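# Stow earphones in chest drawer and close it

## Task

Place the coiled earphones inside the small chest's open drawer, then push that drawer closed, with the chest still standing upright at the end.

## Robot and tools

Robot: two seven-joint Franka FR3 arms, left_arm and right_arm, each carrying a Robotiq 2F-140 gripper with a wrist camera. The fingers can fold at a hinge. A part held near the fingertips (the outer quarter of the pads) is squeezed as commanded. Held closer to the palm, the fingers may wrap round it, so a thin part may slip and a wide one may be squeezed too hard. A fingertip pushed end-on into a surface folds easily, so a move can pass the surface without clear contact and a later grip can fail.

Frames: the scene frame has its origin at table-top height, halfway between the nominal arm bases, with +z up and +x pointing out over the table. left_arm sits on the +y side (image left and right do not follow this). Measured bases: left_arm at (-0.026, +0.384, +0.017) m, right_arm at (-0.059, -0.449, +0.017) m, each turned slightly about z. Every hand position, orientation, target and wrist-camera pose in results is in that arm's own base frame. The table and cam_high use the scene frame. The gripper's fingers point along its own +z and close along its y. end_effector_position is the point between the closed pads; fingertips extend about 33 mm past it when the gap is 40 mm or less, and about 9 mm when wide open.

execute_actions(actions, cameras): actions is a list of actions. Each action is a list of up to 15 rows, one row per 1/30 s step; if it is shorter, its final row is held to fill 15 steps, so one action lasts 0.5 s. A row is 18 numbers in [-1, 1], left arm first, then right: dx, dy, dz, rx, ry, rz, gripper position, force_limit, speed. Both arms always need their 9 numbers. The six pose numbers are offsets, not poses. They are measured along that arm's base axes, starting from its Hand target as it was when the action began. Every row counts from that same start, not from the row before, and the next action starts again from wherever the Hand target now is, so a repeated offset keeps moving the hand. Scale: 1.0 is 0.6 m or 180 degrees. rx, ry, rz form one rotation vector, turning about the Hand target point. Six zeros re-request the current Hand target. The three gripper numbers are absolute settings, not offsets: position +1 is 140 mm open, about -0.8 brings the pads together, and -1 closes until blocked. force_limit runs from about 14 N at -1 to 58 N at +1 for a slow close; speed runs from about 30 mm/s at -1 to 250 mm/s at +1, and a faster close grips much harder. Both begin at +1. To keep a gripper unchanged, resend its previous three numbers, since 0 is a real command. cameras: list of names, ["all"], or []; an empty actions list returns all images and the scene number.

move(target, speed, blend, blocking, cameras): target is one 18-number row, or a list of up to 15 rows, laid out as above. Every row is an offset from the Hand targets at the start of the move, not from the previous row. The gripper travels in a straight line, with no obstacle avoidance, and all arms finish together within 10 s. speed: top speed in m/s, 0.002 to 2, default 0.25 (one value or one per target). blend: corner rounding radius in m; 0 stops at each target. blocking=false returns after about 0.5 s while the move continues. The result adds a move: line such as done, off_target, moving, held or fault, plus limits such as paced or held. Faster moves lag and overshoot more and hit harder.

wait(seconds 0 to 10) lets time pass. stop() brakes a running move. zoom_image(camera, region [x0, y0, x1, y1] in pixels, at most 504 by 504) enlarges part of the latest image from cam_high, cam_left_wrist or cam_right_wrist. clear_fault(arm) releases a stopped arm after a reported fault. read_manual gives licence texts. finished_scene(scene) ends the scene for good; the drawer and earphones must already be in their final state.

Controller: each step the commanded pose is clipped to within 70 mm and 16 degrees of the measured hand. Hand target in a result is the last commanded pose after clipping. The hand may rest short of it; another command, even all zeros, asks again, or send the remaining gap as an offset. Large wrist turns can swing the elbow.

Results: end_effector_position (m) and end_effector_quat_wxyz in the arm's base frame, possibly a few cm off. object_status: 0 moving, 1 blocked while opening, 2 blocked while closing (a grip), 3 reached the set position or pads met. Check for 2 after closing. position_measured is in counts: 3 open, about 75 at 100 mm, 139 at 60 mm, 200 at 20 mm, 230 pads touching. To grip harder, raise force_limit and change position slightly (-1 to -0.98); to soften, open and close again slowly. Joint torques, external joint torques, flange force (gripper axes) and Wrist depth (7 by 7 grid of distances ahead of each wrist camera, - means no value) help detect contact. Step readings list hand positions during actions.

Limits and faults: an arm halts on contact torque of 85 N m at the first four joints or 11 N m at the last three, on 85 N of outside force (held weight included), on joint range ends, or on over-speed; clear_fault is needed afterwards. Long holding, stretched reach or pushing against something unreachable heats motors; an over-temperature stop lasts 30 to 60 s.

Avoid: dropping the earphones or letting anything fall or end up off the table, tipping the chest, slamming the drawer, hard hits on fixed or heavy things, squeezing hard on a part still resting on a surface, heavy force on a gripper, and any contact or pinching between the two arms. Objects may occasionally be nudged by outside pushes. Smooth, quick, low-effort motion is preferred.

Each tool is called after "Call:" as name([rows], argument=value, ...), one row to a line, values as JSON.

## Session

Call:
execute_actions(actions=[])

Scene clock: 0.00 s.
left_arm: end_effector_position=(+0.3721, +0.1158, +0.1943) position_measured=3 object_status=3 end_effector_quat_wxyz=(+0.602, +0.677, +0.235, +0.351) | right_arm: end_effector_position=(+0.1607, +0.2546, +0.1449) position_measured=3 object_status=3 end_effector_quat_wxyz=(-0.258, +0.834, +0.435, -0.221)
Joint positions: left_arm=[0.903 0.174 0.298 -2.677 -1.257 1.456 -0.072] | right_arm=[0.729 -0.276 -0.223 -2.659 0.496 1.885 -2.283]
Joint velocities: within noise
Joint torques (N m): no reading
External joint torques (N m): no reading
Flange force (N): no reading
Wrist depth (mm): cam_left_wrist=[274 390 679 - - 1892 2082 / 264 376 681 1936 - - 2015 / 254 351 626 2155 - 2174 2915 / 242 118 527 515 - 137 2503 / - 109 479 468 3490 120 96 / - 305 444 436 4859 - - / - 297 432 429 3442 765 -] | cam_right_wrist=[2266 497 376 302 253 217 191 / 2170 553 414 326 270 229 200 / 2246 621 461 355 289 243 211 / - 124 516 387 310 138 216 / - 107 564 430 336 138 101 / - 100 640 490 360 304 96 / - 2307 - 569 340 320 -]
Hand target: left_arm +0.3721, +0.1158, +0.1943; +0.602, +0.677, +0.235, +0.351 | right_arm +0.1607, +0.2546, +0.1449; -0.258, +0.834, +0.435, -0.221
Tool commands: left_gripper/position=+1.0 left_gripper/force_limit=+1.0 left_gripper/speed=+1.0 right_gripper/position=+1.0 right_gripper/force_limit=+1.0 right_gripper/speed=+1.0

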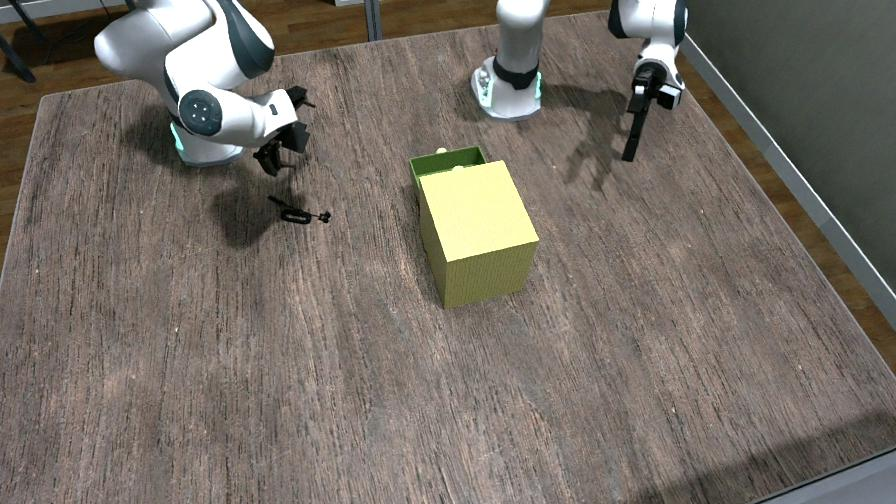

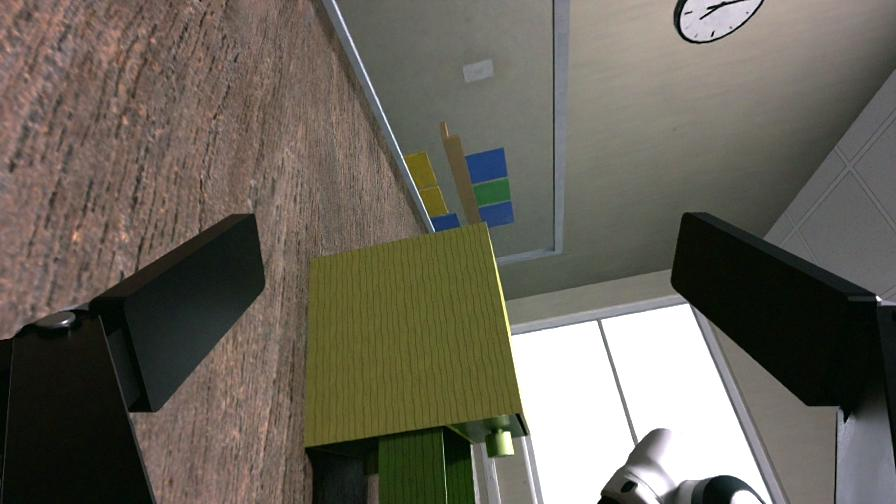

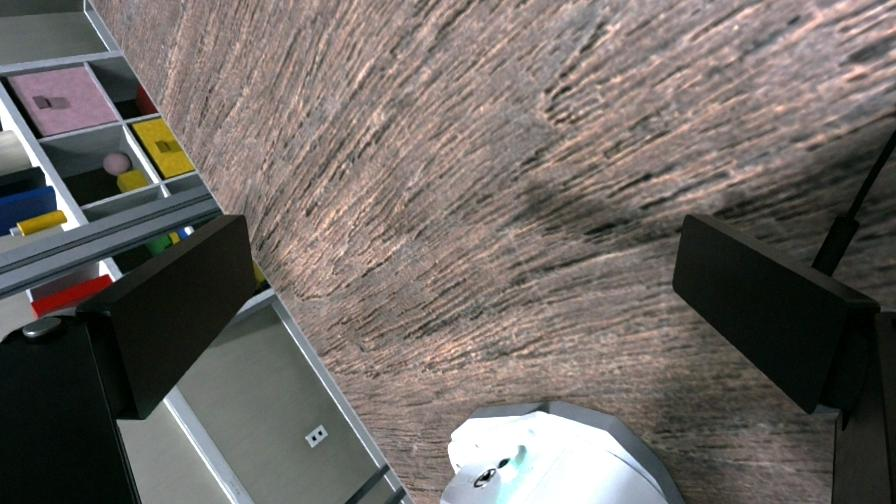

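Call:
move(target=[0,0,0,0,0,0,1,1,1, 0.1988,-0.066,0.2252,-0.2887,0.0223,-0.765,-0.1,0,0], speed=0.5, cameras=["all"])

Scene clock: 11.97 s.
left_arm: end_effector_position=(+0.3721, +0.1158, +0.1943) position_measured=3 object_status=3 end_effector_quat_wxyz=(+0.602, +0.677, +0.235, +0.351) | right_arm: end_effector_position=(+0.2803, +0.2141, +0.2800) position_measured=141 object_status=3 end_effector_quat_wxyz=(-0.001, +0.709, -0.705, +0.001)
Joint positions: left_arm=[0.903 0.174 0.298 -2.677 -1.257 1.456 -0.072] | right_arm=[-0.563 -1.141 0.838 -2.459 0.744 1.513 -0.08]
Joint velocities: left_arm=[within noise] | right_arm=[-0.001 -0.001 0 0 0.001 -0.002 0.005]
Joint torques (N m): left_arm=[0.67 -23.36 0.79 11.8 -0.65 -2.48 0.13] | right_arm=[-0.16 9.91 -18.88 18.77 1.28 2.32 0.19]
External joint torques (N m): left_arm=[0.65 1.15 0.01 0.64 -0.01 -0.1 0.02] | right_arm=[-0.23 -0.72 0.29 1.59 0.54 -0.25 0.19]
Flange force (N): left_arm=[2.5 -5.6 -2.5] | right_arm=[-3.8 -1.6 -2.5]
Wrist depth (mm): cam_left_wrist=[274 391 652 1530 - 1484 1641 / 265 375 683 1796 - - - / 254 352 629 2155 - 3097 - / 243 118 523 - - 136 2273 / - 109 478 - - 120 96 / - 304 446 432 - - - / - 296 434 478 - 749 -] | cam_right_wrist=[389 393 393 396 397 400 400 / 409 412 415 416 419 420 424 / 432 434 436 443 441 446 447 / 457 460 148 465 150 471 473 / 479 78 94 491 130 93 491 / - - 519 530 - - 73 / - - - 544 - - -]
Hand target: left_arm +0.3721, +0.1158, +0.1943; +0.602, +0.677, +0.235, +0.351 | right_arm +0.2800, +0.2150, +0.2800; -0.001, +0.707, -0.707, +0.000
Off the commanded pose: left_arm 0.000 m, 0 deg | right_arm 0.001 m, 0 deg.
move: done; limits=paced

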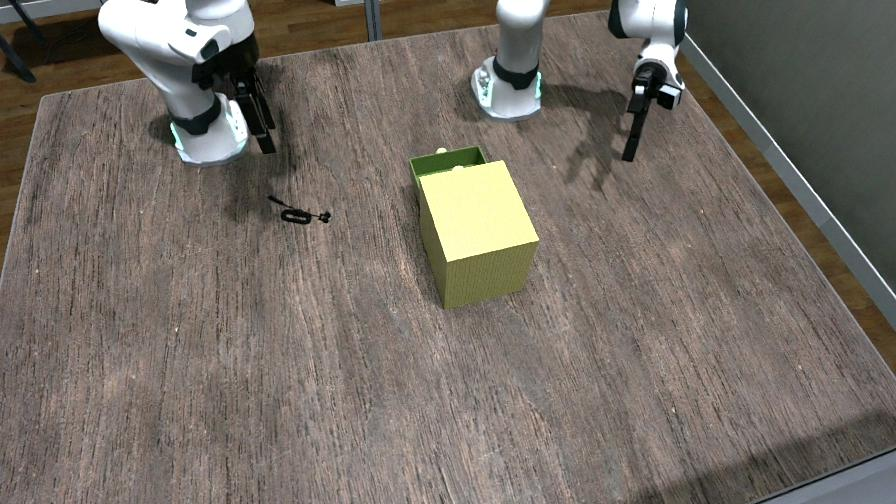

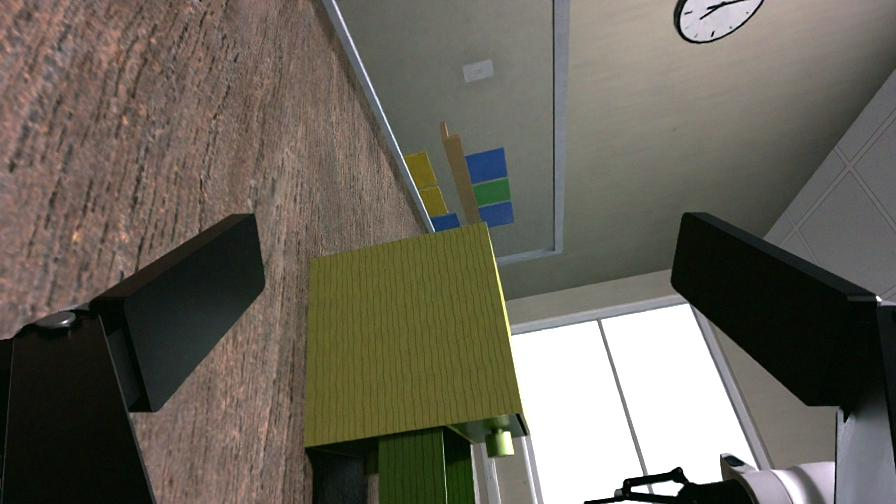

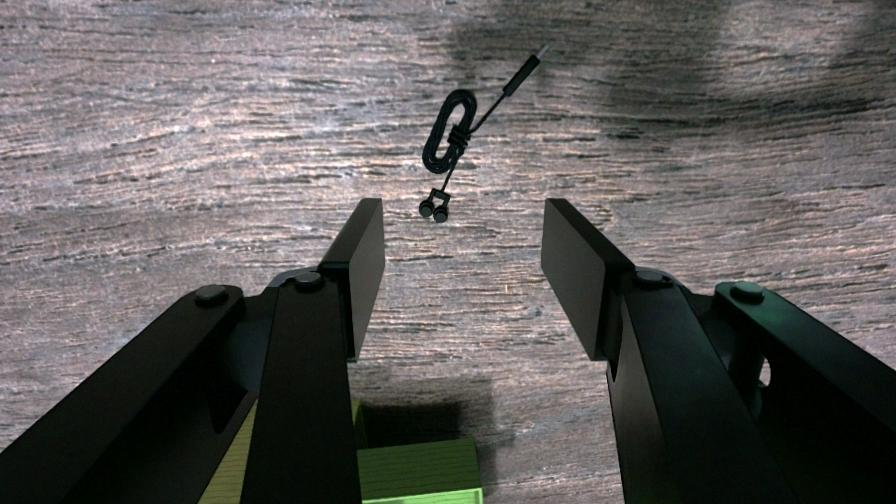

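Call:
zoom_image(camera="cam_right_wrist", region=[380, 30, 580, 240])

Call:
zoom_image(camera="cam_high", region=[390, 130, 550, 320])

Scaled by 2.400 from the camera's 896x504 image, which has a finer 1280x720 frame.

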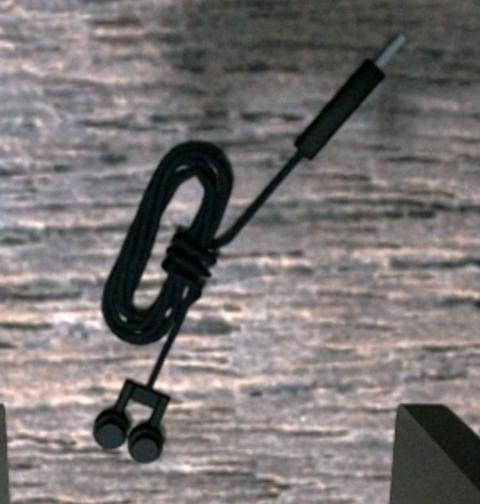

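Scaled by 2.653 from the camera's 896x504 image, which has a finer 1280x720 frame.

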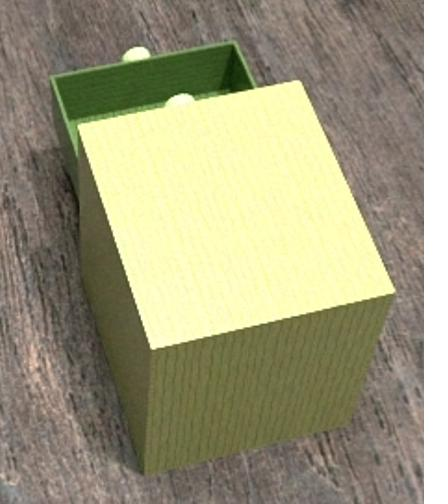

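Call:
move(target=[0,0,0,0,0,0,1,1,1, 0.0097,-0.0175,-0.35,0,0,-0.0978,-0.1,-1,-0.5], speed=0.2, cameras=["cam_right_wrist", "cam_high"])

Scene clock: 23.37 s.
left_arm: end_effector_position=(+0.3721, +0.1158, +0.1943) position_measured=3 object_status=3 end_effector_quat_wxyz=(+0.602, +0.677, +0.235, +0.351) | right_arm: end_effector_position=(+0.2843, +0.2042, +0.0699) position_measured=141 object_status=3 end_effector_quat_wxyz=(-0.001, -0.593, +0.805, +0.001)
Joint positions: left_arm=[0.903 0.174 0.298 -2.677 -1.257 1.456 -0.072] | right_arm=[-0.636 -1.233 1.369 -2.748 1.254 1.803 0.061]
Joint velocities: left_arm=[within noise] | right_arm=[0 -0.001 0.001 -0.002 0.003 0.001 0.006]
Joint torques (N m): left_arm=[0.68 -23.47 0.79 11.76 -0.65 -2.45 0.1] | right_arm=[-0.22 12.01 -21.17 10.08 1.26 2.79 0.12]
External joint torques (N m): left_arm=[0.63 0.96 -0.01 0.68 -0.03 -0.08 0] | right_arm=[-0.25 -0.59 0.19 1.31 0.55 0.23 0.12]
Flange force (N): left_arm=[2.5 -4.9 -2.3] | right_arm=[-3.8 -2.7 1.8]
Wrist depth (mm): cam_left_wrist=[275 395 656 - - 1630 1770 / 264 375 685 - - - - / 254 353 632 2273 2636 - - / 244 118 521 508 4956 137 107 / - 109 487 452 3394 120 96 / - 305 450 435 - - - / - 296 429 421 834 - -] | cam_right_wrist=[197 198 200 202 203 205 206 / 207 209 211 211 214 215 217 / 218 220 221 221 226 228 230 / 231 233 148 236 233 241 244 / 242 78 94 250 247 93 253 / - - 267 269 270 - 73 / - - - 288 - - -]
Hand target: left_arm +0.3721, +0.1158, +0.1943; +0.602, +0.677, +0.235, +0.351 | right_arm +0.2858, +0.2045, +0.0700; +0.001, -0.590, +0.807, +0.000
Off the commanded pose: left_arm 0.000 m, 0 deg | right_arm 0.002 m, 0 deg.
move: done
Images, in order (width x height): cam_high 896x504, cam_right_wrist 896x504.

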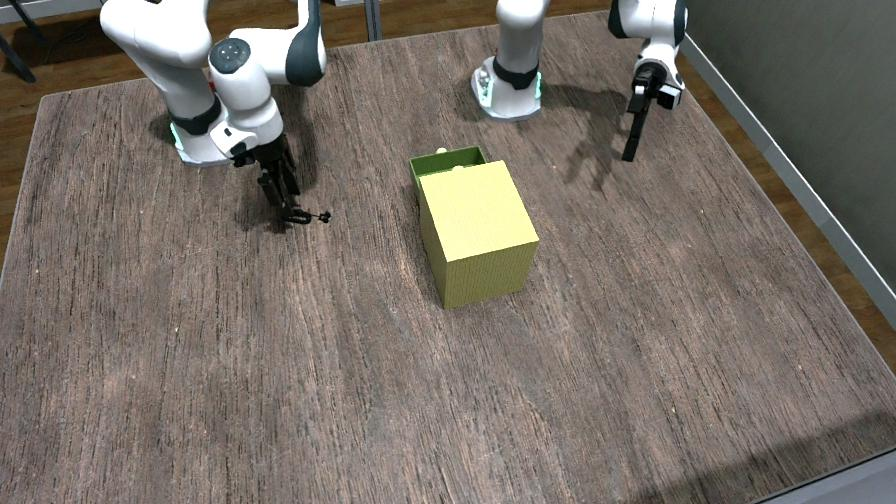

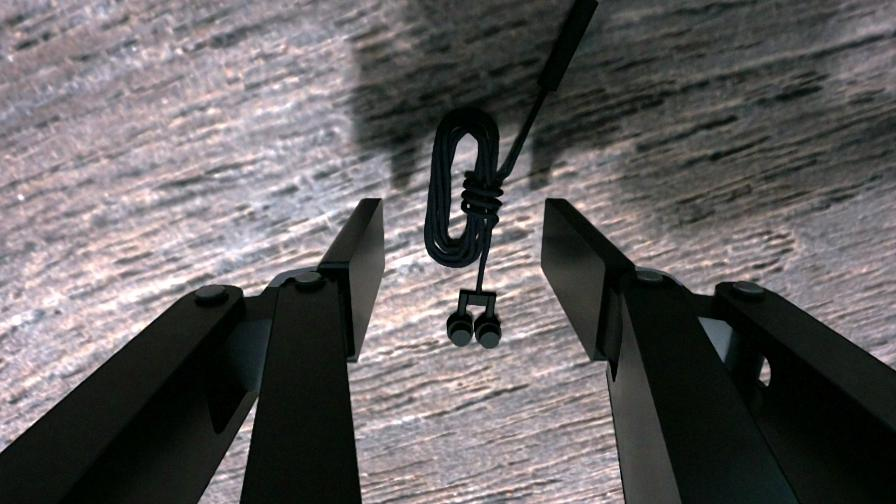

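Call:
move([
  [0,0,0,0,0,0,1,1,1, -0.0023,-0.0072,-0.0855,0,0,0,-0.1,-1,-0.5],
  [0,0,0,0,0,0,1,1,1, -0.0023,-0.0072,-0.0855,0,0,0,-1,-1,-1],
], speed=0.12, cameras=["cam_right_wrist"])

Scene clock: 28.37 s.
left_arm: end_effector_position=(+0.3721, +0.1158, +0.1943) position_measured=3 object_status=3 end_effector_quat_wxyz=(+0.602, +0.677, +0.235, +0.351) | right_arm: end_effector_position=(+0.2844, +0.1995, +0.0191) position_measured=209 object_status=0 end_effector_quat_wxyz=(+0.000, -0.589, +0.808, -0.001)
Joint positions: left_arm=[0.903 0.174 0.298 -2.677 -1.257 1.456 -0.072] | right_arm=[-0.682 -1.226 1.542 -2.765 1.413 1.882 0.026]
Joint torques (N m): left_arm=[0.71 -23.38 0.72 11.81 -0.65 -2.48 0.14] | right_arm=[0.08 14.02 -20.89 6.6 1.08 2.57 -0.21]
External joint torques (N m): left_arm=[0.64 1 -0.09 0.79 -0.03 -0.11 0.03] | right_arm=[0.06 0.41 0.46 1.08 0.38 0.02 -0.21]
Flange force (N): left_arm=[2.8 -5.4 -2.3] | right_arm=[-2.5 -2.5 3.2]
Wrist depth (mm): cam_left_wrist=[274 395 749 1424 1484 1733 1877 / 264 375 694 - 1863 - 1783 / 254 352 627 2253 - - - / 244 118 521 512 - 137 - / - 109 478 471 - 120 96 / - 306 446 428 - 3754 - / - 297 436 489 3059 2848 -] | cam_right_wrist=[151 152 154 155 155 156 159 / 159 160 162 162 165 165 166 / 168 169 170 168 173 175 176 / 177 178 179 158 181 185 187 / 189 187 90 94 94 193 199 / - - - - 67 - 210 / - - - - - - -]
Hand target: left_arm +0.3721, +0.1158, +0.1943; +0.602, +0.677, +0.235, +0.351 | right_arm +0.2844, +0.2002, +0.0187; +0.001, -0.590, +0.807, +0.000
Off the commanded pose: left_arm 0.000 m, 0 deg | right_arm 0.001 m, 0 deg.
move: done
Images, in order (width x height): cam_right_wrist 896x504.

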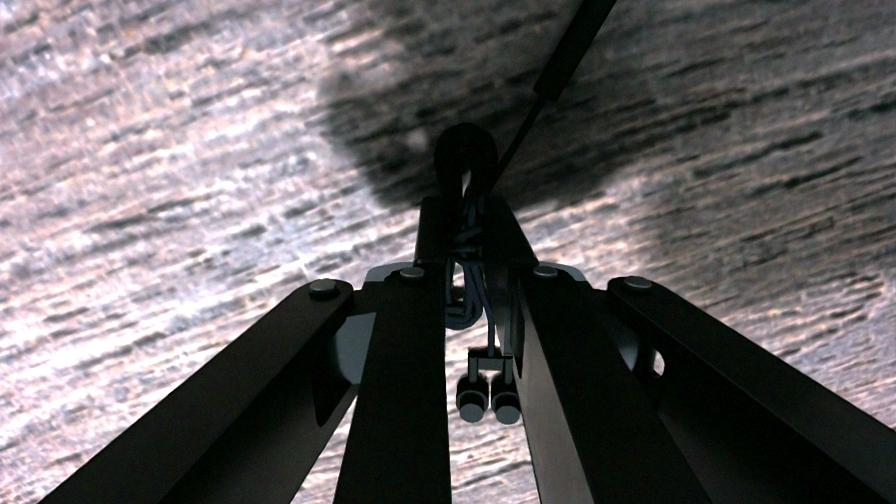

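Call:
wait(seconds=0.2)

Scene clock: 29.07 s.
left_arm: end_effector_position=(+0.3721, +0.1158, +0.1943) position_measured=3 object_status=3 end_effector_quat_wxyz=(+0.602, +0.677, +0.235, +0.351) | right_arm: end_effector_position=(+0.2844, +0.1995, +0.0191) position_measured=209 object_status=2 end_effector_quat_wxyz=(+0.000, -0.589, +0.808, -0.001)
Joint positions: left_arm=[0.903 0.174 0.298 -2.677 -1.257 1.456 -0.072] | right_arm=[-0.682 -1.226 1.542 -2.765 1.413 1.882 0.026]
Joint torques (N m): left_arm=[0.73 -23.45 0.78 11.79 -0.64 -2.47 0.16] | right_arm=[0.04 14.06 -20.97 6.58 1.08 2.57 -0.18]
External joint torques (N m): left_arm=[0.7 1 0 0.64 -0.01 -0.1 0.06] | right_arm=[0.06 0.47 0.39 1.06 0.38 0.01 -0.18]
Flange force (N): left_arm=[2.3 -5.1 -2.4] | right_arm=[-2.5 -2.4 2.9]
Wrist depth (mm): cam_left_wrist=[274 391 673 - - 1921 - / 266 374 688 - - - 2383 / 254 352 623 2031 - 2753 2608 / 244 118 526 521 - 137 2555 / - 109 482 468 - 120 96 / - 304 451 429 - - - / - 296 437 - - - -] | cam_right_wrist=[151 152 154 155 155 157 159 / 159 160 162 163 164 165 166 / 168 169 171 168 173 174 176 / 178 179 179 159 181 185 187 / 189 187 90 94 94 193 199 / - - - - 67 - 210 / - - - - - - -]
Hand target: left_arm +0.3721, +0.1158, +0.1943; +0.602, +0.677, +0.235, +0.351 | right_arm +0.2844, +0.2002, +0.0187; +0.001, -0.590, +0.807, +0.000
Tool commands: left_gripper/position=+1.0 left_gripper/force_limit=+1.0 left_gripper/speed=+1.0 right_gripper/position=-1.0 right_gripper/force_limit=-1.0 right_gripper/speed=-1.0
Off the commanded pose: left_arm 0.000 m, 0 deg | right_arm 0.001 m, 0 deg.
wait: 0.20 s; at rest from the start

Call:
move([
  [0,0,0,0,0,0,1,1,1, 0,0,0.2188,0,0,0,-1,-1,-1],
  [0,0,0,0,0,0,1,1,1, 0.051,0.558,0.4855,0,0,-0.072,-1,-1,-1],
], speed=[0.12, 0.22], blend=[0.04, 0], cameras=["all"])

Scene clock: 33.63 s.
left_arm: end_effector_position=(+0.3721, +0.1158, +0.1943) position_measured=3 object_status=3 end_effector_quat_wxyz=(+0.602, +0.677, +0.235, +0.351) | right_arm: end_effector_position=(+0.3156, +0.5345, +0.3105) position_measured=209 object_status=2 end_effector_quat_wxyz=(+0.002, -0.498, +0.867, -0.001)
Joint positions: left_arm=[0.903 0.174 0.298 -2.677 -1.257 1.456 -0.072] | right_arm=[-1.08 -1.14 1.282 -1.508 1.138 1.285 0.954]
Joint velocities: left_arm=[within noise] | right_arm=[0.001 0 0 0.002 0 0 0.006]
Joint torques (N m): left_arm=[0.7 -23.38 0.77 11.73 -0.67 -2.46 0.09] | right_arm=[-0.22 35.18 -26.98 8.78 1.23 2.24 0.2]
External joint torques (N m): left_arm=[0.65 1.07 -0.03 0.62 -0.04 -0.09 -0.02] | right_arm=[-0.34 -0.05 0.39 1.02 0.5 -0.25 0.2]
Flange force (N): left_arm=[2.5 -5.2 -2.3] | right_arm=[-7.1 -0.1 -2.7]
Wrist depth (mm): cam_left_wrist=[274 394 702 - - 1757 - / 265 374 696 - - - - / 255 353 632 2136 - - - / 243 118 525 512 - 137 2693 / - 109 478 461 - 120 96 / - 304 446 434 4130 - - / - 296 430 - - 481 -] | cam_right_wrist=[422 423 425 427 431 430 430 / 445 447 448 443 448 455 456 / 470 472 460 162 415 477 464 / 495 493 - 158 406 506 471 / 527 287 90 94 94 526 541 / 554 - - - 67 - 573 / - - - - - - -]
Hand target: left_arm +0.3721, +0.1158, +0.1943; +0.602, +0.677, +0.235, +0.351 | right_arm +0.3150, +0.5350, +0.3100; +0.000, -0.496, +0.869, +0.000
Off the commanded pose: left_arm 0.000 m, 0 deg | right_arm 0.001 m, 0 deg.
move: done

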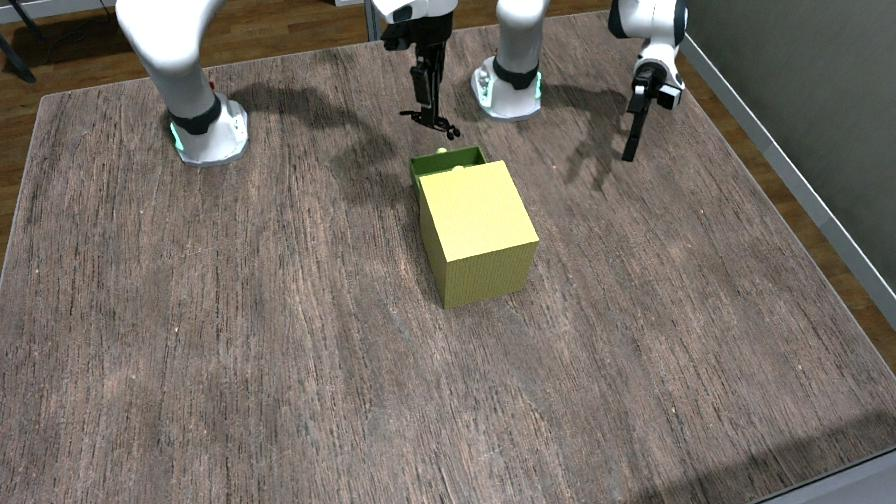

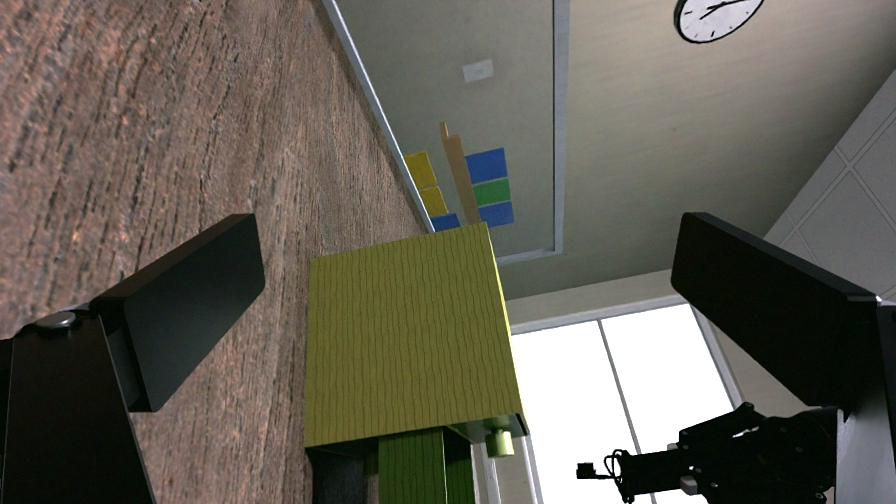

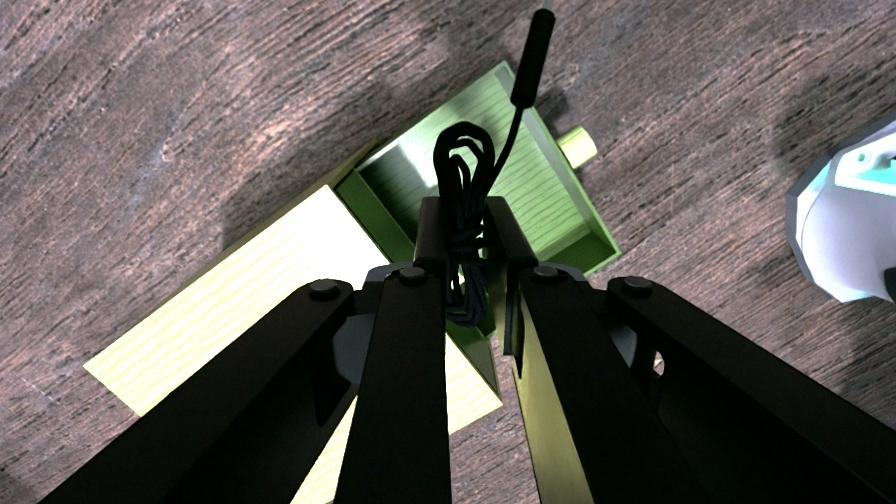

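Call:
zoom_image(camera="cam_right_wrist", region=[300, 0, 660, 420])

Call:
zoom_image(camera="cam_high", region=[370, 60, 520, 210])

Scaled by 1.200 from the camera's 896x504 image, which has a finer 1280x720 frame.

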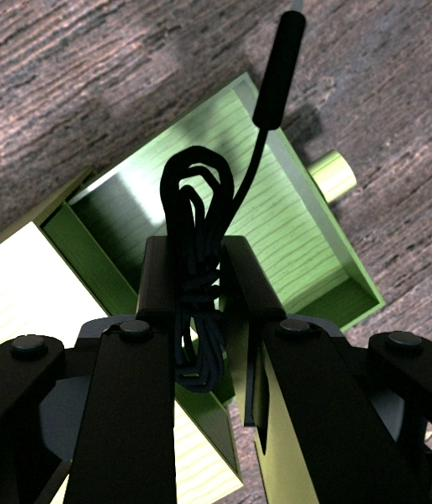

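Scaled by 3.360 from the camera's 896x504 image, which has a finer 1280x720 frame.

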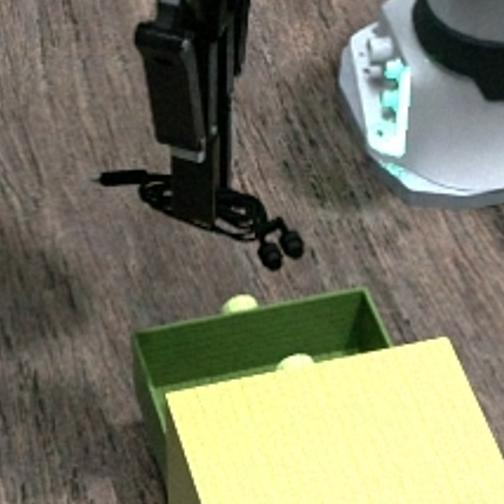

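Call:
move(target=[0,0,0,0,0,0,1,1,1, -0.0058,0.0728,-0.175,0.00664,-0.1387,0.0164,-1,-1,-1], speed=0.2, cameras=["all"])

Call:
zoom_image(camera="cam_right_wrist", region=[240, 0, 744, 504])

Call:
zoom_image(camera="cam_high", region=[370, 60, 520, 210])

Scene clock: 42.97 s.
left_arm: end_effector_position=(+0.3721, +0.1158, +0.1943) position_measured=3 object_status=3 end_effector_quat_wxyz=(+0.602, +0.677, +0.235, +0.351) | right_arm: end_effector_position=(+0.3099, +0.5782, +0.2035) position_measured=209 object_status=2 end_effector_quat_wxyz=(+0.190, -0.509, +0.833, -0.100)
Joint positions: left_arm=[0.903 0.174 0.298 -2.677 -1.257 1.456 -0.072] | right_arm=[-0.767 -1.604 1.28 -1.861 1.336 1.676 0.968]
Joint velocities: left_arm=[within noise] | right_arm=[-0.002 -0.001 -0.001 -0.002 0.001 0.005 0.005]
Joint torques (N m): left_arm=[0.75 -23.42 0.82 11.81 -0.66 -2.47 0.09] | right_arm=[-0.1 33.56 -32.49 -0.73 0.94 3.54 0.23]
External joint torques (N m): left_arm=[0.74 0.93 0.06 0.82 -0.04 -0.1 -0.01] | right_arm=[-0.1 -0.27 -0.51 -0.14 0.62 0.3 0.28]
Flange force (N): left_arm=[2.8 -5.0 -2.6] | right_arm=[0.3 0.3 0.7]
Wrist depth (mm): cam_left_wrist=[275 393 733 - - 1663 1697 / 264 374 681 - - 2338 - / 254 350 632 2015 - - - / 243 118 522 506 - 137 2636 / - 109 487 464 - 120 96 / - 304 434 435 - - - / - 296 436 418 468 - -] | cam_right_wrist=[447 403 360 251 242 273 259 / 499 430 202 - 246 294 276 / 578 188 194 162 277 315 296 / 253 212 191 123 124 348 318 / - 229 90 88 94 361 346 / - - - - 67 - 363 / - - - - - - -]
Hand target: left_arm +0.3721, +0.1158, +0.1943; +0.602, +0.677, +0.235, +0.351 | right_arm +0.3115, +0.5786, +0.2050; +0.193, -0.506, +0.835, -0.099
Off the commanded pose: left_arm 0.000 m, 0 deg | right_arm 0.002 m, 1 deg.
move: done

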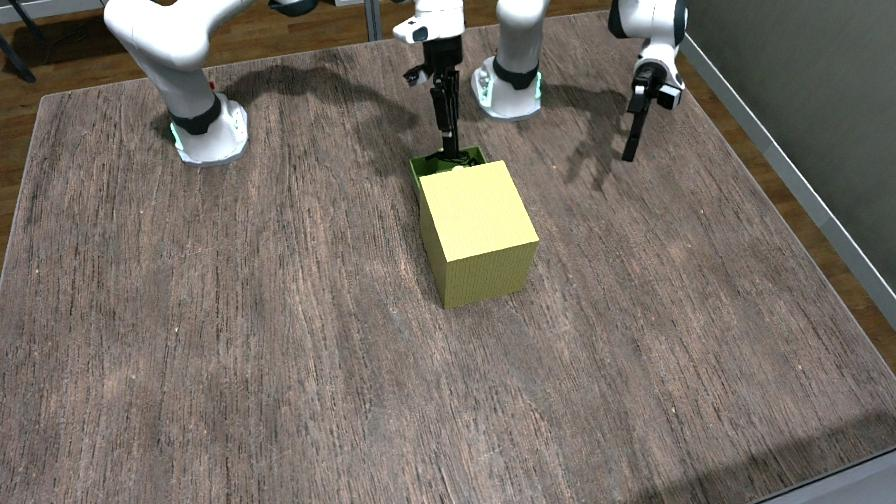

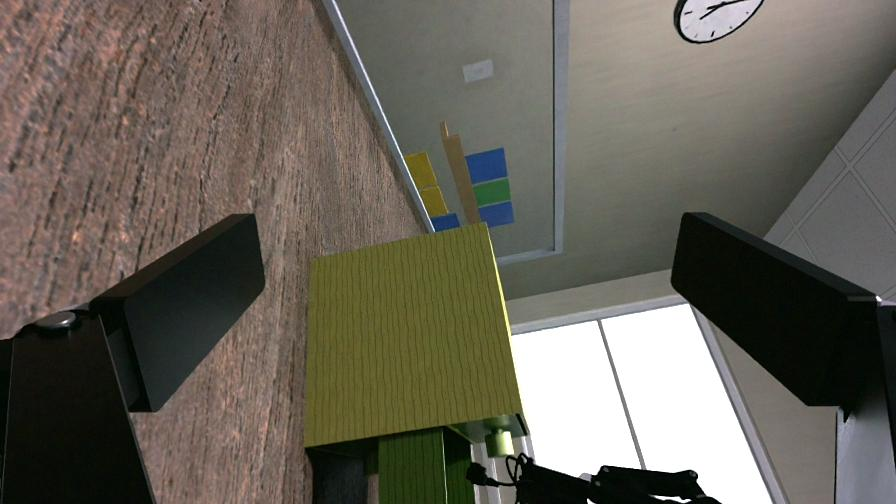

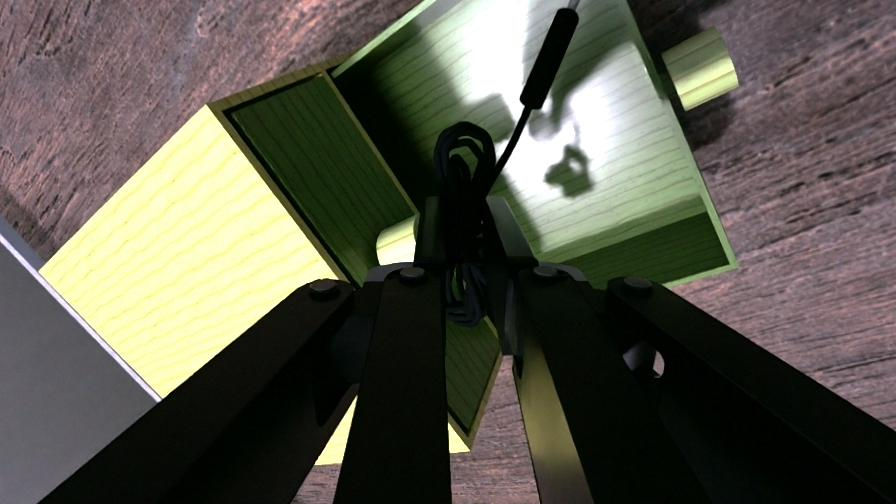

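Scaled by 1.000.

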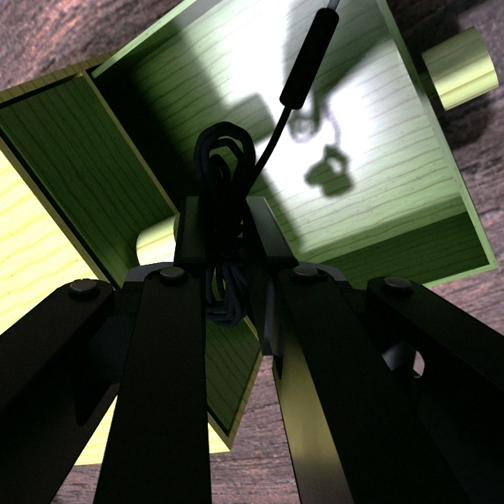

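Scaled by 3.360 from the camera's 896x504 image, which has a finer 1280x720 frame.

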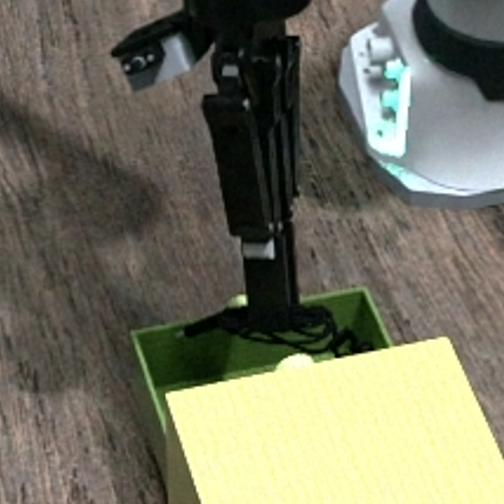

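Call:
move([
  [0,0,0,0,0,0,1,1,1,0,0,-0.12,0,0,0,-1,-1,-1],
], speed=0.12, cameras=["cam_high","cam_right_wrist"])

Scene clock: 46.07 s.
left_arm: end_effector_position=(+0.3721, +0.1158, +0.1943) position_measured=3 object_status=3 end_effector_quat_wxyz=(+0.602, +0.677, +0.235, +0.351) | right_arm: end_effector_position=(+0.3112, +0.5776, +0.1321) position_measured=209 object_status=2 end_effector_quat_wxyz=(+0.191, -0.508, +0.834, -0.100)
Joint positions: left_arm=[0.903 0.174 0.298 -2.677 -1.257 1.456 -0.072] | right_arm=[-0.733 -1.691 1.386 -1.916 1.438 1.75 0.982]
Joint velocities: left_arm=[within noise] | right_arm=[-0.001 0.001 -0.001 0.001 0.003 0.003 0.004]
Joint torques (N m): left_arm=[0.7 -23.43 0.76 11.77 -0.65 -2.48 0.11] | right_arm=[1.06 32.4 -32.6 -2.82 0.92 3.58 0.11]
External joint torques (N m): left_arm=[0.61 0.94 -0.07 0.71 -0.03 -0.12 0.01] | right_arm=[0.93 -0.27 -0.18 -0.27 0.56 0.35 0.15]
Flange force (N): left_arm=[2.6 -4.9 -2.2] | right_arm=[3.7 1.2 0.5]
Wrist depth (mm): cam_left_wrist=[275 390 683 - - 1511 1796 / 264 374 686 - - - - / 254 351 624 2031 2753 3022 3442 / 243 118 523 508 - 136 - / - 109 479 455 - 120 96 / - 304 446 436 3218 - - / - 296 435 467 468 - -] | cam_right_wrist=[350 317 193 - 176 218 204 / 390 325 219 - - 133 218 / 128 149 236 - 196 245 233 / 124 147 174 123 207 261 251 / 125 130 90 88 94 199 273 / - - - - 67 - 286 / - - - - - - -]
Hand target: left_arm +0.3721, +0.1158, +0.1943; +0.602, +0.677, +0.235, +0.351 | right_arm +0.3115, +0.5786, +0.1330; +0.193, -0.506, +0.835, -0.099
Off the commanded pose: left_arm 0.000 m, 0 deg | right_arm 0.001 m, 0 deg.
move: done
Images, in order (width x height): cam_high 896x504, cam_right_wrist 896x504.

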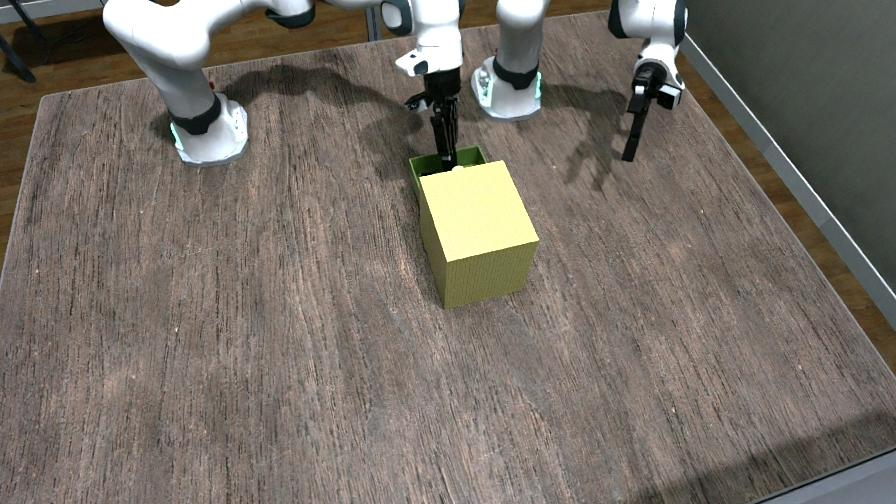

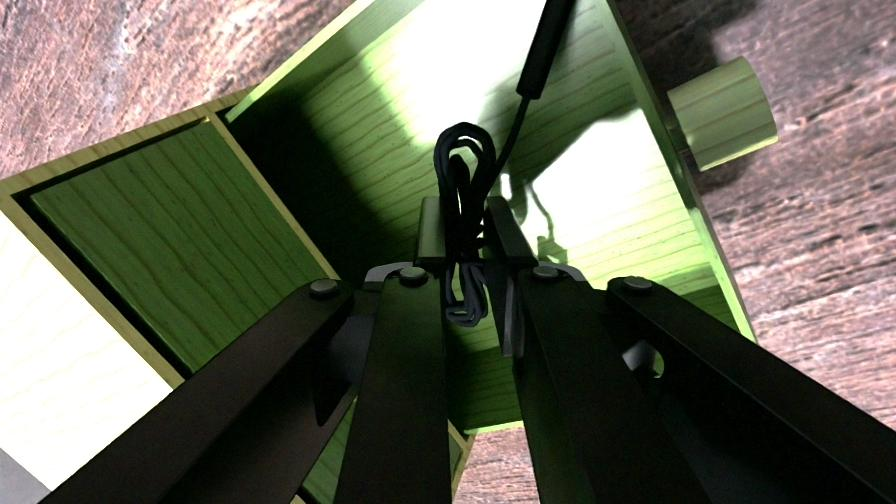

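Call:
zoom_image(camera="cam_high", region=[380, 90, 540, 210])

Call:
zoom_image(camera="cam_right_wrist", region=[400, 0, 700, 170])

Scaled by 3.150 from the camera's 896x504 image, which has a finer 1280x720 frame.

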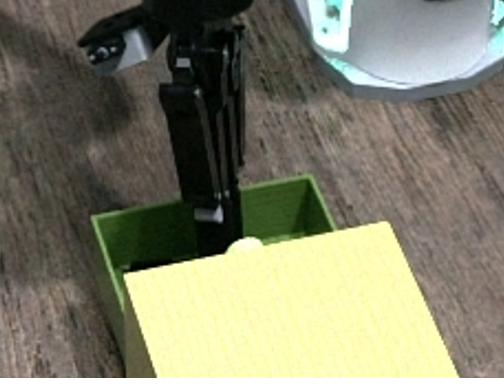

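Scaled by 1.680 from the camera's 896x504 image, which has a finer 1280x720 frame.

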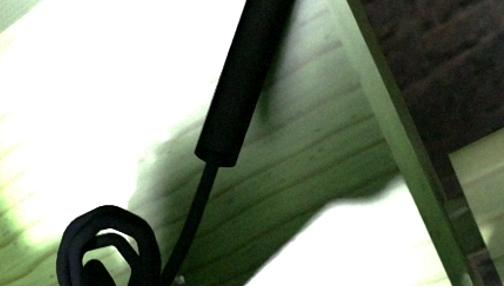

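Call:
move([
  [0,0,0,0,0,0,1,1,1,0.006,0.01,-0.035,0,0,0,-1,-1,-1],
], speed=0.1, cameras=["cam_high","cam_right_wrist"])

Call:
zoom_image(camera="cam_high", region=[380, 90, 540, 210])

Scene clock: 50.67 s.
left_arm: end_effector_position=(+0.3721, +0.1158, +0.1943) position_measured=3 object_status=3 end_effector_quat_wxyz=(+0.602, +0.677, +0.235, +0.351) | right_arm: end_effector_position=(+0.3141, +0.5836, +0.1119) position_measured=209 object_status=2 end_effector_quat_wxyz=(+0.191, -0.509, +0.834, -0.100)
Joint positions: left_arm=[0.903 0.174 0.298 -2.677 -1.257 1.456 -0.072] | right_arm=[-0.742 -1.711 1.416 -1.901 1.467 1.772 0.994]
Joint velocities: left_arm=[within noise] | right_arm=[-0.001 0 0 0 0.003 0.004 0.006]
Joint torques (N m): left_arm=[0.69 -23.41 0.8 11.8 -0.65 -2.47 0.09] | right_arm=[-0.13 32.79 -32.72 -2.51 0.78 3.59 0.13]
External joint torques (N m): left_arm=[0.66 1.07 0.01 0.69 -0.03 -0.09 -0.01] | right_arm=[-0.28 -0.09 -0.24 0.71 0.41 0.37 0.17]
Flange force (N): left_arm=[2.6 -5.3 -2.4] | right_arm=[-3.5 0.4 1.1]
Wrist depth (mm): cam_left_wrist=[274 391 673 - 1568 1674 1809 / 265 375 675 - - - - / 255 352 632 2273 2118 3218 - / 243 118 519 499 - 137 - / - 110 474 466 - 119 96 / - 305 439 432 3754 - - / - 296 433 468 3059 - -] | cam_right_wrist=[325 295 178 176 - 201 187 / 345 145 - - - 118 197 / 126 140 - 160 182 225 214 / 121 141 - 162 - 242 231 / 116 129 90 94 94 93 252 / - - - - 67 - 263 / - - - - - - -]
Hand target: left_arm +0.3721, +0.1158, +0.1943; +0.602, +0.677, +0.235, +0.351 | right_arm +0.3151, +0.5846, +0.1120; +0.193, -0.506, +0.835, -0.099
Off the commanded pose: left_arm 0.000 m, 0 deg | right_arm 0.001 m, 0 deg.
move: done
Images, in order (width x height): cam_high 896x504, cam_right_wrist 896x504.

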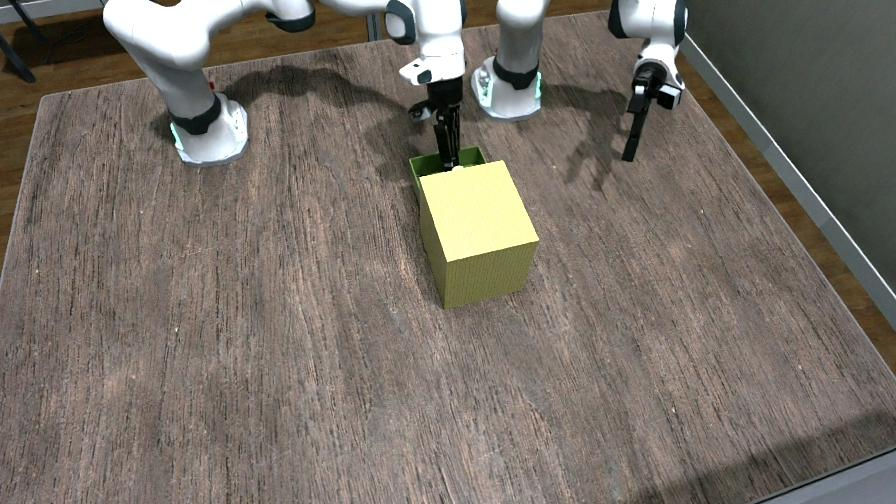

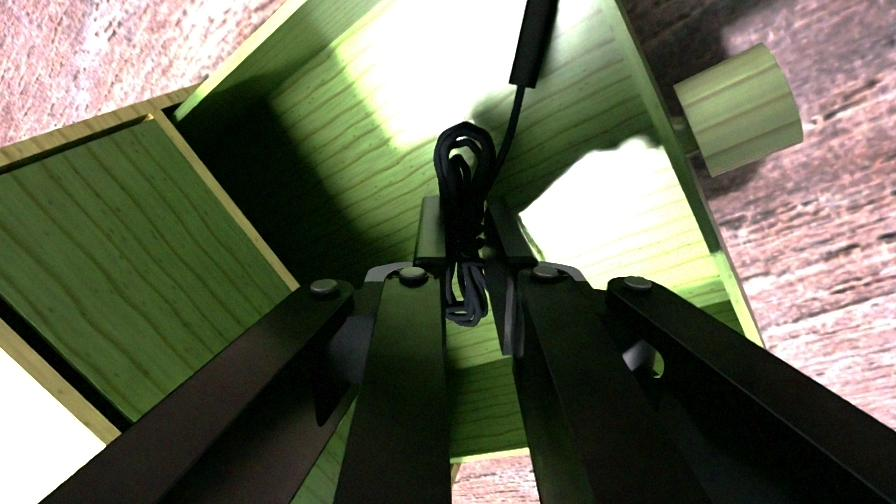

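Scaled by 3.150 from the camera's 896x504 image, which has a finer 1280x720 frame.

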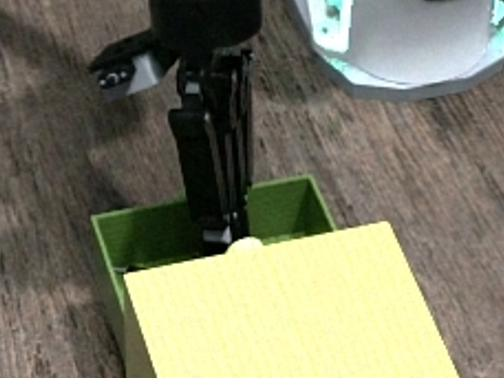

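Call:
move([
  [0,0,0,0,0,0,1,1,1,0.0,0.003,-0.03,0,0,0,-1,-1,-1],
], speed=0.1, cameras=["cam_right_wrist"])

Scene clock: 52.20 s.
left_arm: end_effector_position=(+0.3721, +0.1158, +0.1943) position_measured=3 object_status=3 end_effector_quat_wxyz=(+0.602, +0.677, +0.235, +0.351) | right_arm: end_effector_position=(+0.3156, +0.5846, +0.0940) position_measured=209 object_status=2 end_effector_quat_wxyz=(+0.191, -0.507, +0.834, -0.100)
Joint positions: left_arm=[0.903 0.174 0.298 -2.677 -1.257 1.456 -0.072] | right_arm=[-0.742 -1.731 1.443 -1.899 1.491 1.79 1.003]
Joint velocities: left_arm=[within noise] | right_arm=[0 -0.001 0.001 0 0.002 0.003 0.005]
Joint torques (N m): left_arm=[0.69 -23.42 0.75 11.8 -0.65 -2.46 0.12] | right_arm=[1.14 32.65 -32.65 -3.15 0.91 3.48 0.21]
External joint torques (N m): left_arm=[0.65 1.03 -0.04 0.69 -0.02 -0.09 0.01] | right_arm=[1.2 -0.18 -0.16 0.71 0.54 0.26 0.26]
Flange force (N): left_arm=[2.6 -5.2 -2.3] | right_arm=[0.7 2.3 0.3]
Wrist depth (mm): cam_left_wrist=[275 391 744 - - 1641 1921 / 263 373 704 - 2048 - - / 255 352 631 2136 - - - / 244 118 523 502 2753 137 - / - 110 481 467 - 120 96 / - 304 435 433 - - - / - 296 427 468 - - -] | cam_right_wrist=[301 270 - 147 136 186 174 / 320 - - 161 - 99 180 / 124 - 191 - - 112 198 / 120 132 - 158 - 228 215 / 116 127 90 176 94 - 233 / - - - - 67 - 245 / - - - - - - -]
Hand target: left_arm +0.3721, +0.1158, +0.1943; +0.602, +0.677, +0.235, +0.351 | right_arm +0.3151, +0.5864, +0.0940; +0.193, -0.506, +0.835, -0.099
Off the commanded pose: left_arm 0.000 m, 0 deg | right_arm 0.002 m, 0 deg.
move: done
Images, in order (width x height): cam_right_wrist 896x504.

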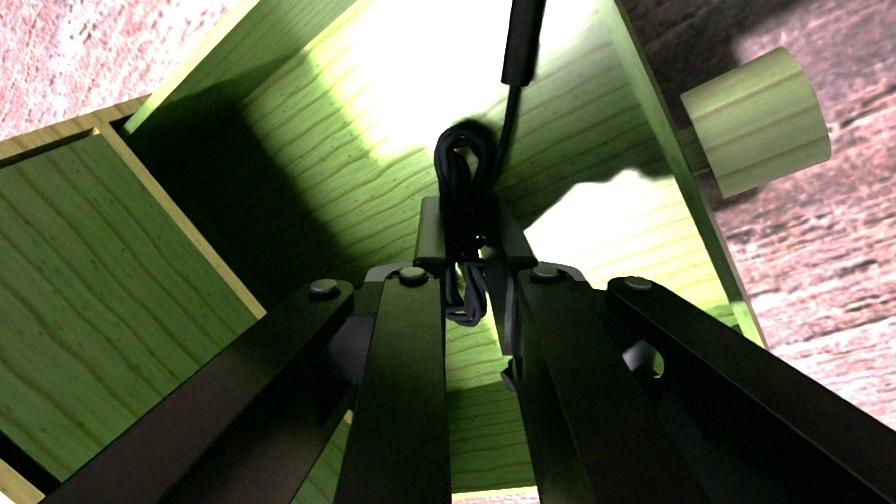

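Call:
move([
  [0,0,0,0,0,0,1,1,1,0,0,-0.013,0,0,0,-1,-1,-1],
  [0,0,0,0,0,0,1,1,1,0,0,-0.013,0,0,0,-0.34,-1,-1],
], speed=0.08, cameras=["cam_right_wrist"])

Scene clock: 54.40 s.
left_arm: end_effector_position=(+0.3721, +0.1158, +0.1943) position_measured=3 object_status=3 end_effector_quat_wxyz=(+0.602, +0.677, +0.235, +0.351) | right_arm: end_effector_position=(+0.3179, +0.5867, +0.0905) position_measured=172 object_status=0 end_effector_quat_wxyz=(+0.198, -0.507, +0.833, -0.100)
Joint positions: left_arm=[0.903 0.174 0.298 -2.677 -1.257 1.456 -0.072] | right_arm=[-0.739 -1.737 1.452 -1.901 1.5 1.809 1.007]
Joint torques (N m): left_arm=[0.7 -23.43 0.73 11.78 -0.65 -2.47 0.11] | right_arm=[1.46 33.24 -29.9 -2.9 1.33 2.62 0.19]
External joint torques (N m): left_arm=[0.74 0.95 0.02 0.74 -0.03 -0.1 0.01] | right_arm=[1.39 0.54 2.53 1.09 0.95 -0.6 0.23]
Flange force (N): left_arm=[2.6 -5.0 -2.5] | right_arm=[1.3 3.4 3.2]
Wrist depth (mm): cam_left_wrist=[276 391 706 1620 1630 1721 - / 264 374 688 - - 2294 2503 / 254 350 624 2232 - 2273 - / 244 119 526 1003 2985 137 - / - 109 486 463 3490 120 96 / - 303 445 435 - - - / - 297 431 492 471 - -] | cam_right_wrist=[297 265 160 151 136 181 170 / 133 144 172 155 143 187 96 / 121 210 188 160 164 108 193 / - 130 124 172 122 160 211 / 114 121 94 - 115 92 223 / - 77 - 224 - - - / - - - 190 - - -]
Hand target: left_arm +0.3721, +0.1158, +0.1943; +0.602, +0.677, +0.235, +0.351 | right_arm +0.3151, +0.5864, +0.0862; +0.193, -0.506, +0.835, -0.099
Off the commanded pose: left_arm 0.000 m, 0 deg | right_arm 0.005 m, 1 deg.
move: off_target (right_arm)
Images, in order (width x height): cam_right_wrist 896x504.

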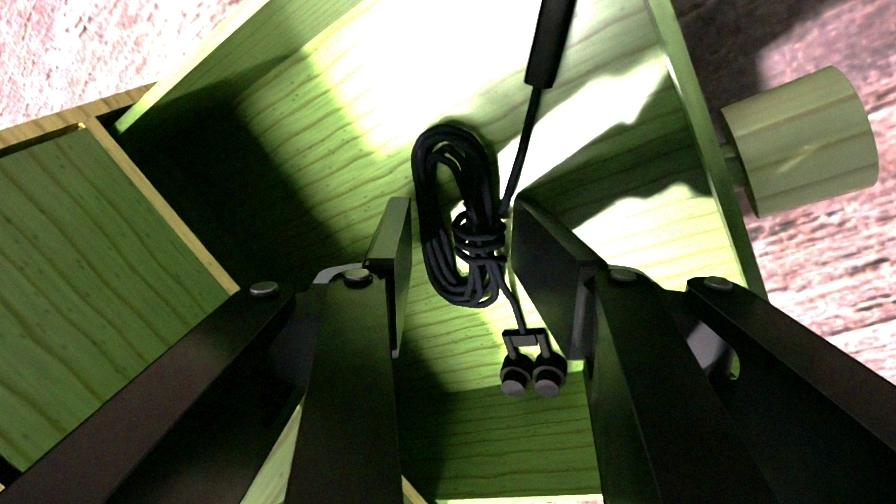

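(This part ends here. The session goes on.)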